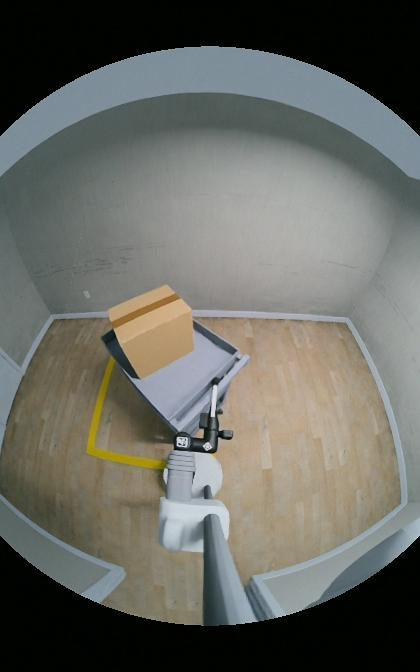

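{"method": "move", "body": {"blocking": false, "r1": {"base":{"translate_m":-0.22,"strafe_m":0.4},"pace":"slow","contact_limits":{"translate_m":0.5}}, "cameras": []}}

{"method": "wait", "body": {"seconds": 8, "cameras": ["r1_head_camera","r1_head_left_camera","r1_head_right_camera"]}}

Scene clock: 871.70 s.
move: r1 moving
r1.base_odometry: x=-0.913 y=+1.435 heading=+0.745
r1.turned_by_wheels: -0.001
r1.turned_by_imu: -0.001
r1.base_tilt: forward=-1.6 right=+1.3
r1.lidar_m: 0.25 0.26 2.38 2.37 1.59 1.18 1.69 1.12 1.42 2.31 2.36 0.52
r1.base_status: translate_m moving; strafe_m moving
r1.joint_positions: lift_m=+0.685 arm_m=+0.000 wrist_yaw_rad=-0.011 wrist_pitch_rad=+0.009 wrist_roll_rad=+1.571 gripper_m=-0.029
r1.joint_status: not commanded
r1.measured_speeds: translate_m=-0.024 strafe_m=+0.044 rotate_rad=-0.001 lift_m=+0.000 arm_m=+0.000 wrist_yaw_rad=+0.000 wrist_pitch_rad=+0.000 wrist_roll_rad=+0.000
r1.motor_effort: lift_m=+23(23) arm_m=+4(4) wheel_0=-11(14) wheel_1=+4(6) wheel_2=+1(3)
r1.servo_current: wrist_yaw_rad=78(85) wrist_pitch_rad=52(59) wrist_roll_rad=59(65) gripper_m=46(59)
r1.contact_limits: translate_m 0.5
r1.hand_pose: x=+0.4583 y=-0.0906 z=+0.8603 quat_wxyz=(+0.707, +0.707, -0.001, -0.007) (m; r1's base frame)
r1.wrist_depth_mm: - - - - - 1576 1182 / - - - - - 1537 1229 / - - - 283 375 1430 1182 / - - - - 345 382 421 / - - - 189 259 1537 500 / - - 181 166 180 - - / - 144 392 - 196 - -
r2.base_odometry: x=-3.351 y=+0.516 heading=-2.021
r2.turned_by_wheels: +0.000
r2.turned_by_imu: +0.000
r2.base_tilt: forward=-0.6 right=+0.0
r2.lidar_m: 0.54 3.96 4.96 2.68 1.57 1.37 1.36 0.94 0.81 0.82 0.64 0.58
r2.base_status: not commanded
r2.joint_positions: lift_m=+0.860 arm_m=+0.150 wrist_yaw_rad=+0.028 wrist_pitch_rad=+0.001 wrist_roll_rad=+0.002 gripper_m=-0.037
r2.joint_status: not commanded
r2.measured_speeds: all 0
r2.motor_effort: lift_m=+20(20) arm_m=-9(9) wheel_0=+11(11) wheel_1=-1(1) wheel_2=+24(25)
r2.servo_current: wrist_yaw_rad=182(195) wrist_pitch_rad=39(46) wrist_roll_rad=46(59) gripper_m=104(111)
r2.contact_limits: translate_m 0.8
r2.hand_pose: x=+0.6120 y=-0.0792 z=+1.0377 quat_wxyz=(+1.000, +0.001, +0.001, +0.014) (m; r2's base frame)
r2.wrist_depth_mm: - - - 225 211 187 173 / - - - 227 211 189 174 / - - - 229 213 191 176 / - - - 175 216 194 - / - - - 174 216 191 178 / - - 178 167 207 194 179 / - - - - 220 188 179
pictures: none
No camera images: "cameras" was empty.

Scene clock: 877.03 s.
earlier move: r1 done
r1.base_odometry: x=-1.334 y=+1.576 heading=+0.746
r1.turned_by_wheels: +0.001
r1.turned_by_imu: +0.001
r1.base_tilt: forward=-1.6 right=+1.3
r1.lidar_m: 0.36 0.38 2.12 2.01 1.28 0.89 0.85 1.23 1.19 2.71 2.76 0.44
r1.base_status: done
r1.joint_positions: lift_m=+0.685 arm_m=+0.000 wrist_yaw_rad=+0.000 wrist_pitch_rad=+0.009 wrist_roll_rad=+1.571 gripper_m=-0.029
r1.joint_status: not commanded
r1.measured_speeds: all 0
r1.motor_effort: lift_m=+23(23) arm_m=-4(4) wheel_0=-3(15) wheel_1=+3(6) wheel_2=+6(8)
r1.servo_current: wrist_yaw_rad=46(85) wrist_pitch_rad=52(65) wrist_roll_rad=59(65) gripper_m=52(59)
r1.contact_limits: translate_m 0.5
r1.hand_pose: x=+0.4593 y=-0.0874 z=+0.8603 quat_wxyz=(+0.707, +0.707, +0.003, -0.003) (m; r1's base frame)
r1.wrist_depth_mm: - - - 247 251 281 1118 / - - - 244 246 1576 1255 / - - - 241 241 - - / - 430 436 236 237 - - / - 439 445 175 236 - - / - 449 449 182 231 - - / - 449 182 156 227 - -
r2.base_odometry: x=-3.351 y=+0.516 heading=-2.021
r2.turned_by_wheels: +0.000
r2.turned_by_imu: +0.001
r2.base_tilt: forward=-0.6 right=+0.0
r2.lidar_m: 0.53 3.97 4.99 2.67 1.59 1.37 1.35 0.96 0.81 0.82 0.64 0.58
r2.base_status: not commanded
r2.joint_positions: lift_m=+0.860 arm_m=+0.150 wrist_yaw_rad=+0.028 wrist_pitch_rad=+0.001 wrist_roll_rad=+0.002 gripper_m=-0.037
r2.joint_status: not commanded
r2.measured_speeds: all 0
r2.on_its_own: wrist_yaw_rad is at rest, and its servo_current (182 mA) is outside its rest range (0 to 104 mA)
r2.motor_effort: lift_m=+20(20) arm_m=-9(9) wheel_0=+11(11) wheel_1=-1(1) wheel_2=+24(25)
r2.servo_current: wrist_yaw_rad=182(202) wrist_pitch_rad=46(46) wrist_roll_rad=52(59) gripper_m=111(117)
r2.contact_limits: translate_m 0.8
r2.hand_pose: x=+0.6119 y=-0.0792 z=+1.0377 quat_wxyz=(+1.000, +0.001, +0.001, +0.014) (m; r2's base frame)
r2.wrist_depth_mm: - - - 224 211 187 173 / - - - 228 212 189 175 / - - - 229 214 190 175 / - - - 175 216 194 - / - - - 173 217 192 178 / - - 178 167 206 193 179 / - - - - 219 188 179
wait: 5.33 of 8 s (r1 has come to rest)
pictures: r1_head_camera, r1_head_left_camera, r1_head_right_camera
Images, in order (width x height): r1_head_camera 420x560, r1_head_left_camera 420x672, r1_head_right_camera 420x672.

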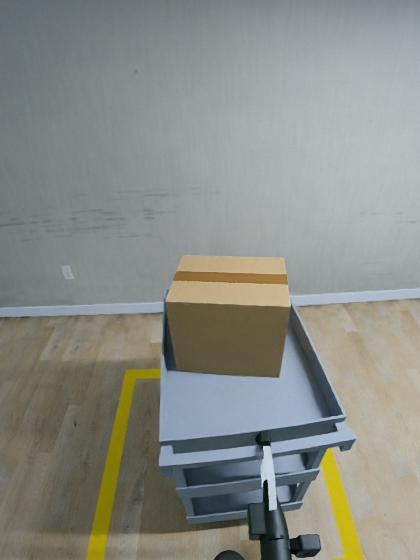

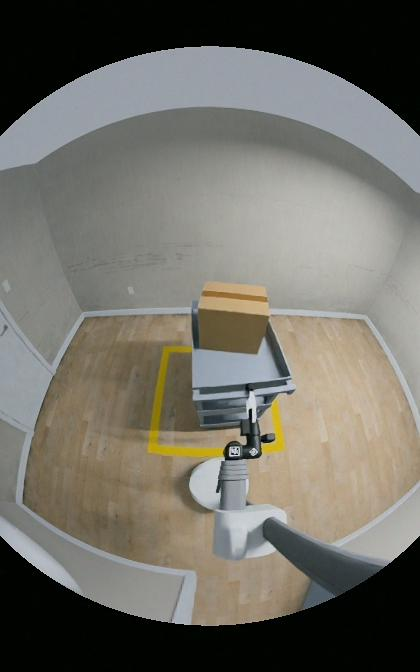

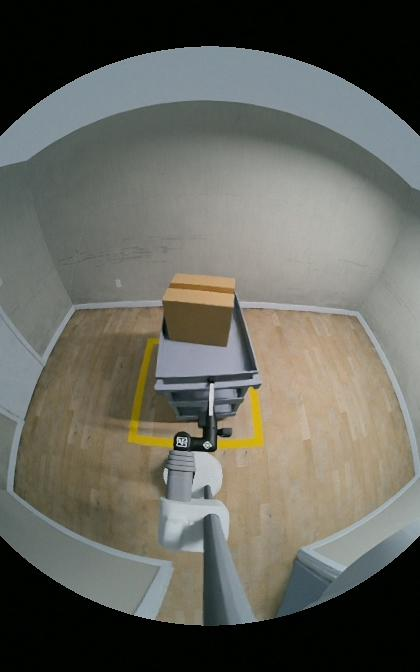

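{"method": "move", "body": {"blocking": false, "r1": {"joints":{"gripper_m":0.1}}, "cameras": []}}

{"method": "wait", "body": {"seconds": 3, "cameras": []}}

{"method": "move", "body": {"blocking": false, "r1": {"base":{"translate_m":-0.25},"pace":"slow"}, "cameras": []}}

{"method": "wait", "body": {"seconds": 4, "cameras": []}}

{"method": "move", "body": {"blocking": false, "r1": {"base":{"strafe_m":0.75}}, "cameras": []}}

{"method": "wait", "body": {"seconds": 6, "cameras": ["r1_head_camera","r1_head_left_camera","r1_head_right_camera"]}}

Scene clock: 888.77 s.
move: r1 moving
r1.base_odometry: x=-1.334 y=+1.576 heading=+0.746
r1.turned_by_wheels: +0.000
r1.turned_by_imu: +0.000
r1.base_tilt: forward=-1.6 right=+1.3
r1.lidar_m: 0.39 0.39 2.07 2.00 1.28 0.88 0.84 1.25 1.20 2.71 2.79 0.45
r1.base_status: not commanded
r1.joint_positions: lift_m=+0.685 arm_m=+0.000 wrist_yaw_rad=+0.000 wrist_pitch_rad=+0.009 wrist_roll_rad=+1.571 gripper_m=-0.004
r1.joint_status: gripper_m moving
r1.measured_speeds: all 0
r1.motor_effort: lift_m=+23(23) arm_m=-3(4) wheel_0=-2(3) wheel_1=+3(3) wheel_2=+2(6)
r1.servo_current: wrist_yaw_rad=46(59) wrist_pitch_rad=52(59) wrist_roll_rad=52(65) gripper_m=65(65)
r1.contact_limits: translate_m 0.5
r1.hand_pose: x=+0.4593 y=-0.0874 z=+0.8603 quat_wxyz=(+0.707, +0.707, +0.003, -0.003) (m; r1's base frame)
r1.wrist_depth_mm: - - - 253 254 279 1138 / - - - 248 251 1618 1205 / - - - 243 245 - - / - 439 442 239 242 - - / - 442 442 178 238 - - / - 445 449 185 235 - - / - 449 180 155 229 - -
r2.base_odometry: x=-3.351 y=+0.516 heading=-2.021
r2.turned_by_wheels: +0.000
r2.turned_by_imu: +0.000
r2.base_tilt: forward=-0.6 right=+0.0
r2.lidar_m: 0.55 4.01 5.00 2.65 1.56 1.37 1.37 0.94 0.82 0.83 0.65 0.57
r2.base_status: not commanded
r2.joint_positions: lift_m=+0.860 arm_m=+0.150 wrist_yaw_rad=+0.028 wrist_pitch_rad=+0.001 wrist_roll_rad=+0.002 gripper_m=-0.037
r2.joint_status: not commanded
r2.measured_speeds: all 0
r2.motor_effort: lift_m=+20(20) arm_m=-8(9) wheel_0=+10(11) wheel_1=-1(1) wheel_2=+24(25)
r2.servo_current: wrist_yaw_rad=182(195) wrist_pitch_rad=39(46) wrist_roll_rad=39(52) gripper_m=104(117)
r2.contact_limits: translate_m 0.8
r2.hand_pose: x=+0.6119 y=-0.0792 z=+1.0377 quat_wxyz=(+1.000, +0.001, +0.001, +0.014) (m; r2's base frame)
r2.wrist_depth_mm: - - - 225 211 187 173 / - - - 228 211 188 174 / - - - 229 214 191 175 / - - - 175 216 193 - / - - - 173 216 191 178 / - - 178 166 206 193 179 / - - - - 219 188 179
pictures: none
No camera images: "cameras" was empty.

Scene clock: 890.27 s.
earlier move: r1 done
r1.base_odometry: x=-1.334 y=+1.576 heading=+0.746
r1.turned_by_wheels: +0.000
r1.turned_by_imu: +0.000
r1.base_tilt: forward=-1.6 right=+1.3
r1.lidar_m: 0.39 0.39 2.07 2.01 1.27 0.89 0.83 1.25 1.18 2.72 2.78 0.43
r1.base_status: not commanded
r1.joint_positions: lift_m=+0.685 arm_m=+0.000 wrist_yaw_rad=+0.000 wrist_pitch_rad=+0.009 wrist_roll_rad=+1.571 gripper_m=+0.100
r1.joint_status: all done
r1.measured_speeds: all 0
r1.motor_effort: lift_m=+23(23) arm_m=+4(4) wheel_0=-1(3) wheel_1=+3(4) wheel_2=+1(6)
r1.servo_current: wrist_yaw_rad=46(72) wrist_pitch_rad=52(59) wrist_roll_rad=46(65) gripper_m=46(111)
r1.contact_limits: translate_m 0.5
r1.hand_pose: x=+0.4593 y=-0.0874 z=+0.8603 quat_wxyz=(+0.707, +0.707, +0.003, -0.003) (m; r1's base frame)
r1.wrist_depth_mm: - - - 193 258 278 1138 / - - - 250 253 1537 1205 / - - - 247 250 - - / - 439 439 240 244 - - / - 449 449 180 240 - - / - 452 445 186 236 - - / - 455 170 157 180 - -
r2.base_odometry: x=-3.351 y=+0.516 heading=-2.021
r2.turned_by_wheels: +0.000
r2.turned_by_imu: +0.000
r2.base_tilt: forward=-0.6 right=+0.0
r2.lidar_m: 0.56 3.97 4.98 2.69 1.58 1.37 1.38 0.95 0.82 0.81 0.63 0.59
r2.base_status: not commanded
r2.joint_positions: lift_m=+0.860 arm_m=+0.150 wrist_yaw_rad=+0.028 wrist_pitch_rad=+0.001 wrist_roll_rad=+0.002 gripper_m=-0.037
r2.joint_status: not commanded
r2.measured_speeds: all 0
r2.on_its_own: wrist_yaw_rad is at rest, and its servo_current (176 mA) is outside its rest range (0 to 104 mA)
r2.motor_effort: lift_m=+20(20) arm_m=-9(9) wheel_0=+10(11) wheel_1=-1(1) wheel_2=+25(25)
r2.servo_current: wrist_yaw_rad=176(195) wrist_pitch_rad=39(46) wrist_roll_rad=52(59) gripper_m=104(117)
r2.contact_limits: translate_m 0.8
r2.hand_pose: x=+0.6119 y=-0.0792 z=+1.0377 quat_wxyz=(+1.000, +0.001, +0.001, +0.014) (m; r2's base frame)
r2.wrist_depth_mm: - - - 226 211 187 173 / - - - 228 212 188 175 / - - - 229 215 190 175 / - - - 175 216 193 - / - - - 173 216 192 178 / - - 177 167 206 194 179 / - - - - 219 188 179
wait: 1.50 of 3 s (r1 has come to rest)
pictures: none
No camera images: "cameras" was empty.

Scene clock: 890.77 s.
move: r1 moving
r1.base_odometry: x=-1.344 y=+1.567 heading=+0.745
r1.turned_by_wheels: +0.000
r1.turned_by_imu: -0.001
r1.base_tilt: forward=-1.6 right=+1.3
r1.lidar_m: 0.39 0.40 2.10 2.00 1.26 0.88 0.84 1.24 1.19 2.68 2.77 0.46
r1.base_status: translate_m moving
r1.joint_positions: lift_m=+0.685 arm_m=+0.000 wrist_yaw_rad=+0.000 wrist_pitch_rad=+0.003 wrist_roll_rad=+1.571 gripper_m=+0.100
r1.joint_status: not commanded
r1.measured_speeds: translate_m=-0.047 strafe_m=+0.001 rotate_rad=-0.002 lift_m=+0.000 arm_m=+0.000 wrist_yaw_rad=+0.000 wrist_pitch_rad=-0.004 wrist_roll_rad=+0.000
r1.motor_effort: lift_m=+22(23) arm_m=+4(4) wheel_0=-6(8) wheel_1=-4(5) wheel_2=+5(6)
r1.servo_current: wrist_yaw_rad=33(65) wrist_pitch_rad=46(59) wrist_roll_rad=46(59) gripper_m=39(46)
r1.hand_pose: x=+0.4593 y=-0.0874 z=+0.8620 quat_wxyz=(+0.707, +0.707, +0.001, -0.001) (m; r1's base frame)
r1.wrist_depth_mm: - - - 210 281 283 285 / - - - 206 268 1618 1182 / - - - 200 263 - - / - 452 455 198 256 - - / - 455 455 250 252 - - / - 212 459 247 193 - - / - 466 466 144 242 - -
r2.base_odometry: x=-3.351 y=+0.516 heading=-2.021
r2.turned_by_wheels: +0.000
r2.turned_by_imu: +0.000
r2.base_tilt: forward=-0.7 right=+0.0
r2.lidar_m: 0.56 3.96 4.99 2.67 1.60 1.35 1.36 0.96 0.82 0.81 0.64 0.58
r2.base_status: not commanded
r2.joint_positions: lift_m=+0.860 arm_m=+0.150 wrist_yaw_rad=+0.028 wrist_pitch_rad=+0.001 wrist_roll_rad=+0.002 gripper_m=-0.037
r2.joint_status: not commanded
r2.measured_speeds: all 0
r2.motor_effort: lift_m=+20(20) arm_m=-9(9) wheel_0=+10(11) wheel_1=+0(1) wheel_2=+25(25)
r2.servo_current: wrist_yaw_rad=182(189) wrist_pitch_rad=39(46) wrist_roll_rad=52(52) gripper_m=98(111)
r2.contact_limits: translate_m 0.8
r2.hand_pose: x=+0.6119 y=-0.0792 z=+1.0377 quat_wxyz=(+1.000, +0.001, +0.001, +0.014) (m; r2's base frame)
r2.wrist_depth_mm: - - - 225 211 187 174 / - - - 227 212 188 174 / - - - 229 214 190 176 / - - - 176 216 195 - / - - - 173 216 191 178 / - - 178 167 206 193 178 / - - - - 218 188 179
pictures: none
No camera images: "cameras" was empty.

Scene clock: 894.03 s.
earlier move: r1 done
r1.base_odometry: x=-1.518 y=+1.406 heading=+0.745
r1.turned_by_wheels: +0.000
r1.turned_by_imu: +0.000
r1.base_tilt: forward=-1.6 right=+1.3
r1.lidar_m: 0.61 2.24 2.10 2.00 0.92 0.60 0.61 1.17 1.03 2.08 2.79 0.68
r1.base_status: done
r1.joint_positions: lift_m=+0.685 arm_m=+0.000 wrist_yaw_rad=+0.000 wrist_pitch_rad=+0.003 wrist_roll_rad=+1.571 gripper_m=+0.100
r1.joint_status: not commanded
r1.measured_speeds: all 0
r1.motor_effort: lift_m=+21(23) arm_m=+4(4) wheel_0=-5(8) wheel_1=-4(6) wheel_2=+2(8)
r1.servo_current: wrist_yaw_rad=46(72) wrist_pitch_rad=46(59) wrist_roll_rad=59(65) gripper_m=39(46)
r1.hand_pose: x=+0.4593 y=-0.0874 z=+0.8620 quat_wxyz=(+0.707, +0.707, +0.001, -0.001) (m; r1's base frame)
r1.wrist_depth_mm: - - - - - 1708 1182 / - - - 445 - 1366 508 / - - - 439 - - 504 / - - 691 488 1078 - 492 / - - 691 691 480 - - / - 190 216 415 193 - - / - 144 707 144 - - -
r2.base_odometry: x=-3.351 y=+0.516 heading=-2.021
r2.turned_by_wheels: +0.000
r2.turned_by_imu: +0.000
r2.base_tilt: forward=-0.6 right=+0.0
r2.lidar_m: 0.56 3.99 5.01 2.68 1.59 1.37 1.38 0.95 0.82 0.83 0.63 0.57
r2.base_status: not commanded
r2.joint_positions: lift_m=+0.860 arm_m=+0.150 wrist_yaw_rad=+0.028 wrist_pitch_rad=+0.001 wrist_roll_rad=+0.002 gripper_m=-0.037
r2.joint_status: not commanded
r2.measured_speeds: all 0
r2.on_its_own: wrist_yaw_rad is at rest, and its servo_current (182 mA) is outside its rest range (0 to 104 mA)
r2.motor_effort: lift_m=+20(20) arm_m=-9(9) wheel_0=+10(11) wheel_1=-1(1) wheel_2=+25(25)
r2.servo_current: wrist_yaw_rad=182(202) wrist_pitch_rad=33(52) wrist_roll_rad=46(59) gripper_m=111(117)
r2.contact_limits: translate_m 0.8
r2.hand_pose: x=+0.6119 y=-0.0792 z=+1.0377 quat_wxyz=(+1.000, +0.001, +0.001, +0.014) (m; r2's base frame)
r2.wrist_depth_mm: - - - 224 211 188 173 / - - - 228 211 189 175 / - - - 229 214 190 176 / - - - 175 215 194 - / - - - 173 216 191 178 / - - 178 167 206 194 179 / - - - - 220 188 179
wait: 3.27 of 4 s (r1 has come to rest)
pictures: none
No camera images: "cameras" was empty.

Scene clock: 894.53 s.
move: r1 moving
r1.base_odometry: x=-1.543 y=+1.433 heading=+0.745
r1.turned_by_wheels: +0.000
r1.turned_by_imu: +0.000
r1.base_tilt: forward=-1.6 right=+1.3
r1.lidar_m: 0.60 2.24 2.08 1.96 0.91 0.63 0.59 1.20 1.09 2.05 2.82 0.68
r1.base_status: strafe_m moving
r1.joint_positions: lift_m=+0.685 arm_m=+0.000 wrist_yaw_rad=+0.000 wrist_pitch_rad=+0.003 wrist_roll_rad=+1.571 gripper_m=+0.100
r1.joint_status: not commanded
r1.measured_speeds: translate_m=+0.001 strafe_m=+0.140 rotate_rad=-0.005 lift_m=+0.000 arm_m=+0.000 wrist_yaw_rad=+0.000 wrist_pitch_rad=+0.000 wrist_roll_rad=+0.000
r1.motor_effort: lift_m=+21(21) arm_m=+3(4) wheel_0=-11(13) wheel_1=+8(9) wheel_2=+1(2)
r1.servo_current: wrist_yaw_rad=46(59) wrist_pitch_rad=39(52) wrist_roll_rad=59(59) gripper_m=39(46)
r1.hand_pose: x=+0.4593 y=-0.0874 z=+0.8620 quat_wxyz=(+0.707, +0.707, +0.001, -0.001) (m; r1's base frame)
r1.wrist_depth_mm: - - - - - 1708 1205 / - - - 508 - 530 512 / - - - 436 - - 508 / - - 691 691 1078 - 492 / - - 699 699 480 - - / - 190 215 715 193 - - / - 143 - 141 - 477 -
r2.base_odometry: x=-3.351 y=+0.516 heading=-2.021
r2.turned_by_wheels: +0.000
r2.turned_by_imu: +0.000
r2.base_tilt: forward=-0.6 right=+0.0
r2.lidar_m: 0.54 3.98 4.98 2.68 1.59 1.37 1.36 0.95 0.83 0.82 0.63 0.56
r2.base_status: not commanded
r2.joint_positions: lift_m=+0.860 arm_m=+0.150 wrist_yaw_rad=+0.028 wrist_pitch_rad=+0.001 wrist_roll_rad=+0.002 gripper_m=-0.037
r2.joint_status: not commanded
r2.measured_speeds: all 0
r2.motor_effort: lift_m=+20(20) arm_m=-9(9) wheel_0=+10(11) wheel_1=-1(1) wheel_2=+25(25)
r2.servo_current: wrist_yaw_rad=189(189) wrist_pitch_rad=33(46) wrist_roll_rad=52(59) gripper_m=104(117)
r2.contact_limits: translate_m 0.8
r2.hand_pose: x=+0.6119 y=-0.0792 z=+1.0377 quat_wxyz=(+1.000, +0.001, +0.001, +0.014) (m; r2's base frame)
r2.wrist_depth_mm: - - - 225 211 187 173 / - - - 228 211 188 175 / - - - 229 214 191 175 / - - - 175 215 193 - / - - - 174 216 192 178 / - - 177 167 206 193 179 / - - - - 219 188 179
pictures: none
No camera images: "cameras" was empty.

Scene clock: 897.87 s.
earlier move: r1 done
r1.base_odometry: x=-2.027 y=+1.958 heading=+0.745
r1.turned_by_wheels: +0.000
r1.turned_by_imu: +0.004
r1.base_tilt: forward=-1.6 right=+1.3
r1.lidar_m: 2.13 1.92 1.33 1.24 0.95 0.65 0.62 0.65 1.72 2.19 0.91 0.84
r1.base_status: done
r1.joint_positions: lift_m=+0.685 arm_m=+0.000 wrist_yaw_rad=+0.000 wrist_pitch_rad=+0.003 wrist_roll_rad=+1.571 gripper_m=+0.100
r1.joint_status: not commanded
r1.measured_speeds: all 0
r1.motor_effort: lift_m=+21(21) arm_m=+3(4) wheel_0=+0(13) wheel_1=+1(11) wheel_2=+0(2)
r1.servo_current: wrist_yaw_rad=52(59) wrist_pitch_rad=46(52) wrist_roll_rad=46(65) gripper_m=39(46)
r1.hand_pose: x=+0.4593 y=-0.0874 z=+0.8620 quat_wxyz=(+0.707, +0.707, +0.001, -0.001) (m; r1's base frame)
r1.wrist_depth_mm: - - - 946 - 1618 1098 / - - - - - 1618 1205 / - - - - - 1708 1160 / - - - - - 1808 1255 / - - - - - 1661 1255 / - 190 195 - 190 1618 1255 / - 144 - 140 - 1661 1281
r2.base_odometry: x=-3.351 y=+0.516 heading=-2.021
r2.turned_by_wheels: +0.000
r2.turned_by_imu: +0.000
r2.base_tilt: forward=-0.6 right=+0.0
r2.lidar_m: 0.53 3.99 4.97 2.64 1.59 1.37 1.39 0.96 0.81 0.80 0.63 0.57
r2.base_status: not commanded
r2.joint_positions: lift_m=+0.860 arm_m=+0.150 wrist_yaw_rad=+0.028 wrist_pitch_rad=+0.001 wrist_roll_rad=+0.002 gripper_m=-0.037
r2.joint_status: not commanded
r2.measured_speeds: all 0
r2.on_its_own: wrist_yaw_rad is at rest, and its servo_current (195 mA) is outside its rest range (0 to 104 mA)
r2.motor_effort: lift_m=+19(20) arm_m=-9(9) wheel_0=+10(11) wheel_1=-1(1) wheel_2=+25(25)
r2.servo_current: wrist_yaw_rad=195(195) wrist_pitch_rad=39(46) wrist_roll_rad=46(65) gripper_m=104(117)
r2.contact_limits: translate_m 0.8
r2.hand_pose: x=+0.6119 y=-0.0792 z=+1.0377 quat_wxyz=(+1.000, +0.001, +0.001, +0.014) (m; r2's base frame)
r2.wrist_depth_mm: - - - 225 211 188 173 / - - - 227 212 189 174 / - - - 229 213 191 175 / - - - 175 215 195 - / - - - 173 216 192 178 / - - 178 167 207 194 178 / - - - - 218 188 179
wait: 3.33 of 6 s (r1 has come to rest)
pictures: r1_head_camera, r1_head_left_camera, r1_head_right_camera
Images, in order (width x height): r1_head_camera 420x560, r1_head_left_camera 420x672, r1_head_right_camera 420x672.

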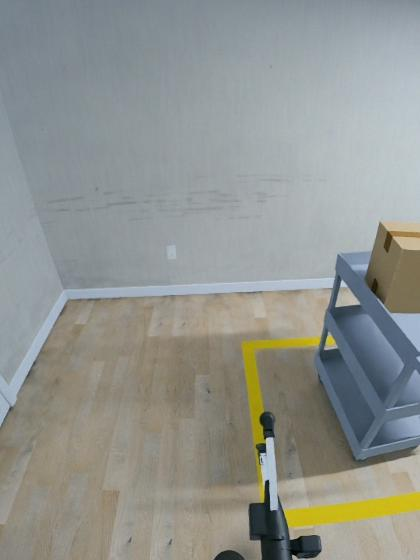

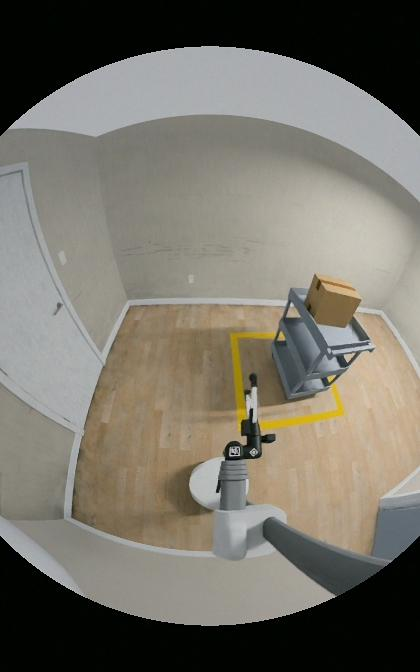

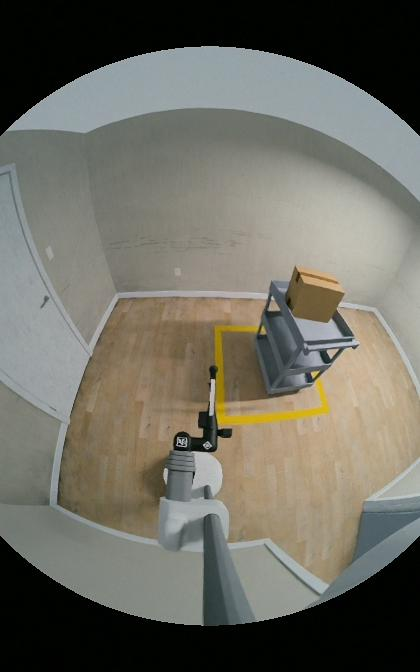

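{"method": "move", "body": {"blocking": false, "r1": {"base":{"rotate_rad":-0.6}}, "cameras": []}}

{"method": "wait", "body": {"seconds": 3, "cameras": ["r1_head_camera"]}}

{"method": "zoom_image", "body": {"camera": "r1_head_camera", "region": [60, 200, 400, 540]}}

Scene clock: 903.33 s.
move: r1 moving
r1.base_odometry: x=-2.027 y=+1.958 heading=+0.493
r1.turned_by_wheels: -0.253
r1.turned_by_imu: -0.254
r1.base_tilt: forward=-1.6 right=+1.3
r1.lidar_m: 1.13 2.13 1.49 1.23 1.26 0.72 0.61 0.62 0.74 1.72 3.45 0.86
r1.base_status: rotate_rad moving
r1.joint_positions: lift_m=+0.685 arm_m=+0.000 wrist_yaw_rad=+0.000 wrist_pitch_rad=+0.003 wrist_roll_rad=+1.571 gripper_m=+0.100
r1.joint_status: not commanded
r1.measured_speeds: translate_m=+0.000 strafe_m=+0.000 rotate_rad=-0.971 lift_m=+0.000 arm_m=+0.000 wrist_yaw_rad=+0.000 wrist_pitch_rad=+0.000 wrist_roll_rad=+0.000
r1.motor_effort: lift_m=+21(22) arm_m=+4(4) wheel_0=+8(9) wheel_1=+6(7) wheel_2=+7(8)
r1.servo_current: wrist_yaw_rad=26(72) wrist_pitch_rad=39(46) wrist_roll_rad=59(59) gripper_m=39(46)
r1.hand_pose: x=+0.4593 y=-0.0874 z=+0.8620 quat_wxyz=(+0.707, +0.707, +0.001, -0.001) (m; r1's base frame)
r1.wrist_depth_mm: - - 809 654 - - - / - - 854 854 - 1182 - / - - - - - 1708 1098 / - - - - - 1756 1182 / - - - - - 1708 1160 / - 190 195 - 189 1576 1255 / - 144 - 141 - 1708 1255
r2.base_odometry: x=-3.351 y=+0.516 heading=-2.021
r2.turned_by_wheels: +0.000
r2.turned_by_imu: +0.000
r2.base_tilt: forward=-0.6 right=+0.0
r2.lidar_m: 0.56 3.95 5.00 2.68 1.55 1.37 1.37 0.98 0.81 0.84 0.65 0.57
r2.base_status: not commanded
r2.joint_positions: lift_m=+0.860 arm_m=+0.150 wrist_yaw_rad=+0.028 wrist_pitch_rad=+0.001 wrist_roll_rad=+0.002 gripper_m=-0.037
r2.joint_status: not commanded
r2.measured_speeds: all 0
r2.motor_effort: lift_m=+20(20) arm_m=-9(9) wheel_0=+10(11) wheel_1=-1(1) wheel_2=+25(25)
r2.servo_current: wrist_yaw_rad=189(195) wrist_pitch_rad=39(46) wrist_roll_rad=39(52) gripper_m=111(111)
r2.contact_limits: translate_m 0.8
r2.hand_pose: x=+0.6119 y=-0.0792 z=+1.0377 quat_wxyz=(+1.000, +0.001, +0.001, +0.014) (m; r2's base frame)
r2.wrist_depth_mm: - - - 225 211 188 174 / - - - 227 212 188 174 / - - - 229 215 190 175 / - - - 175 216 194 - / - - - 174 216 191 178 / - - 178 167 206 193 179 / - - - - 219 188 179
pictures: none
No camera images: "cameras" was empty.

Scene clock: 904.23 s.
earlier move: r1 done
r1.base_odometry: x=-2.027 y=+1.958 heading=+0.146
r1.turned_by_wheels: -0.347
r1.turned_by_imu: -0.349
r1.base_tilt: forward=-1.6 right=+1.3
r1.lidar_m: 0.88 2.15 2.08 1.34 1.23 1.04 0.67 0.60 0.65 0.81 1.74 0.99
r1.base_status: done
r1.joint_positions: lift_m=+0.685 arm_m=+0.000 wrist_yaw_rad=+0.000 wrist_pitch_rad=+0.003 wrist_roll_rad=+1.571 gripper_m=+0.100
r1.joint_status: not commanded
r1.measured_speeds: all 0
r1.motor_effort: lift_m=+21(22) arm_m=+4(4) wheel_0=+3(9) wheel_1=+2(7) wheel_2=+0(8)
r1.servo_current: wrist_yaw_rad=46(72) wrist_pitch_rad=46(52) wrist_roll_rad=52(59) gripper_m=39(46)
r1.hand_pose: x=+0.4593 y=-0.0874 z=+0.8620 quat_wxyz=(+0.707, +0.707, +0.001, -0.001) (m; r1's base frame)
r1.wrist_depth_mm: - - - - - 1708 1255 / - - - - - 1661 1118 / - - - - - 1464 - / - - - 960 - 723 - / - - 960 904 - - - / - - 215 917 199 1205 - / - 185 - 144 - 1661 1182
r2.base_odometry: x=-3.351 y=+0.516 heading=-2.021
r2.turned_by_wheels: +0.000
r2.turned_by_imu: +0.000
r2.base_tilt: forward=-0.6 right=+0.1
r2.lidar_m: 0.56 3.99 4.99 2.66 1.60 1.34 1.37 0.95 0.82 0.82 0.65 0.58
r2.base_status: not commanded
r2.joint_positions: lift_m=+0.860 arm_m=+0.150 wrist_yaw_rad=+0.028 wrist_pitch_rad=+0.001 wrist_roll_rad=+0.002 gripper_m=-0.037
r2.joint_status: not commanded
r2.measured_speeds: all 0
r2.on_its_own: wrist_yaw_rad is at rest, and its servo_current (189 mA) is outside its rest range (0 to 104 mA)
r2.motor_effort: lift_m=+20(20) arm_m=-9(9) wheel_0=+10(11) wheel_1=-1(1) wheel_2=+25(25)
r2.servo_current: wrist_yaw_rad=189(195) wrist_pitch_rad=39(46) wrist_roll_rad=52(59) gripper_m=111(117)
r2.contact_limits: translate_m 0.8
r2.hand_pose: x=+0.6119 y=-0.0792 z=+1.0377 quat_wxyz=(+1.000, +0.001, +0.001, +0.014) (m; r2's base frame)
r2.wrist_depth_mm: - - - 225 211 187 173 / - - - 227 212 189 174 / - - - 229 214 191 175 / - - - 175 215 193 - / - - - 174 216 192 178 / - - 178 167 207 193 178 / - - - - 219 188 179
wait: 0.90 of 3 s (r1 has come to rest)
pictures: r1_head_camera
Images, in order (width x height): r1_head_camera 420x560.

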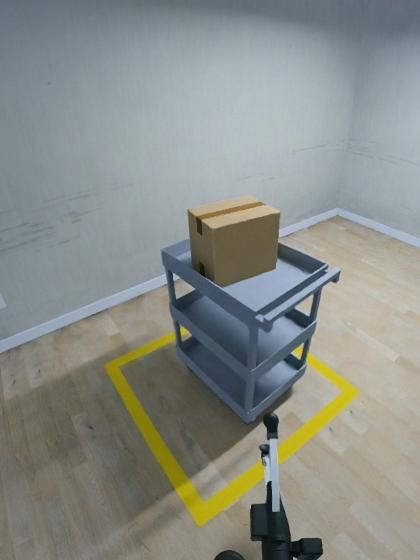

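Scaled by 1.482 from the camera's 420x560 image, which has a finer 600x800 frame.

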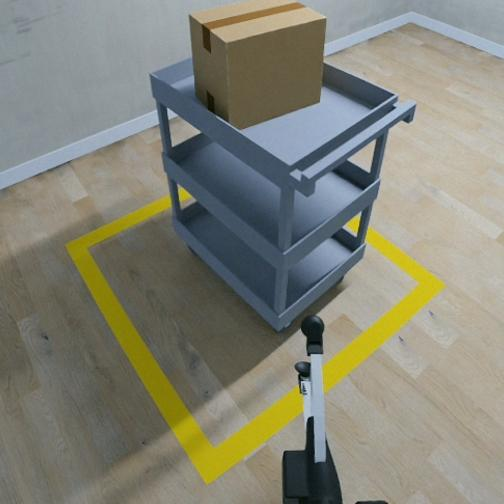

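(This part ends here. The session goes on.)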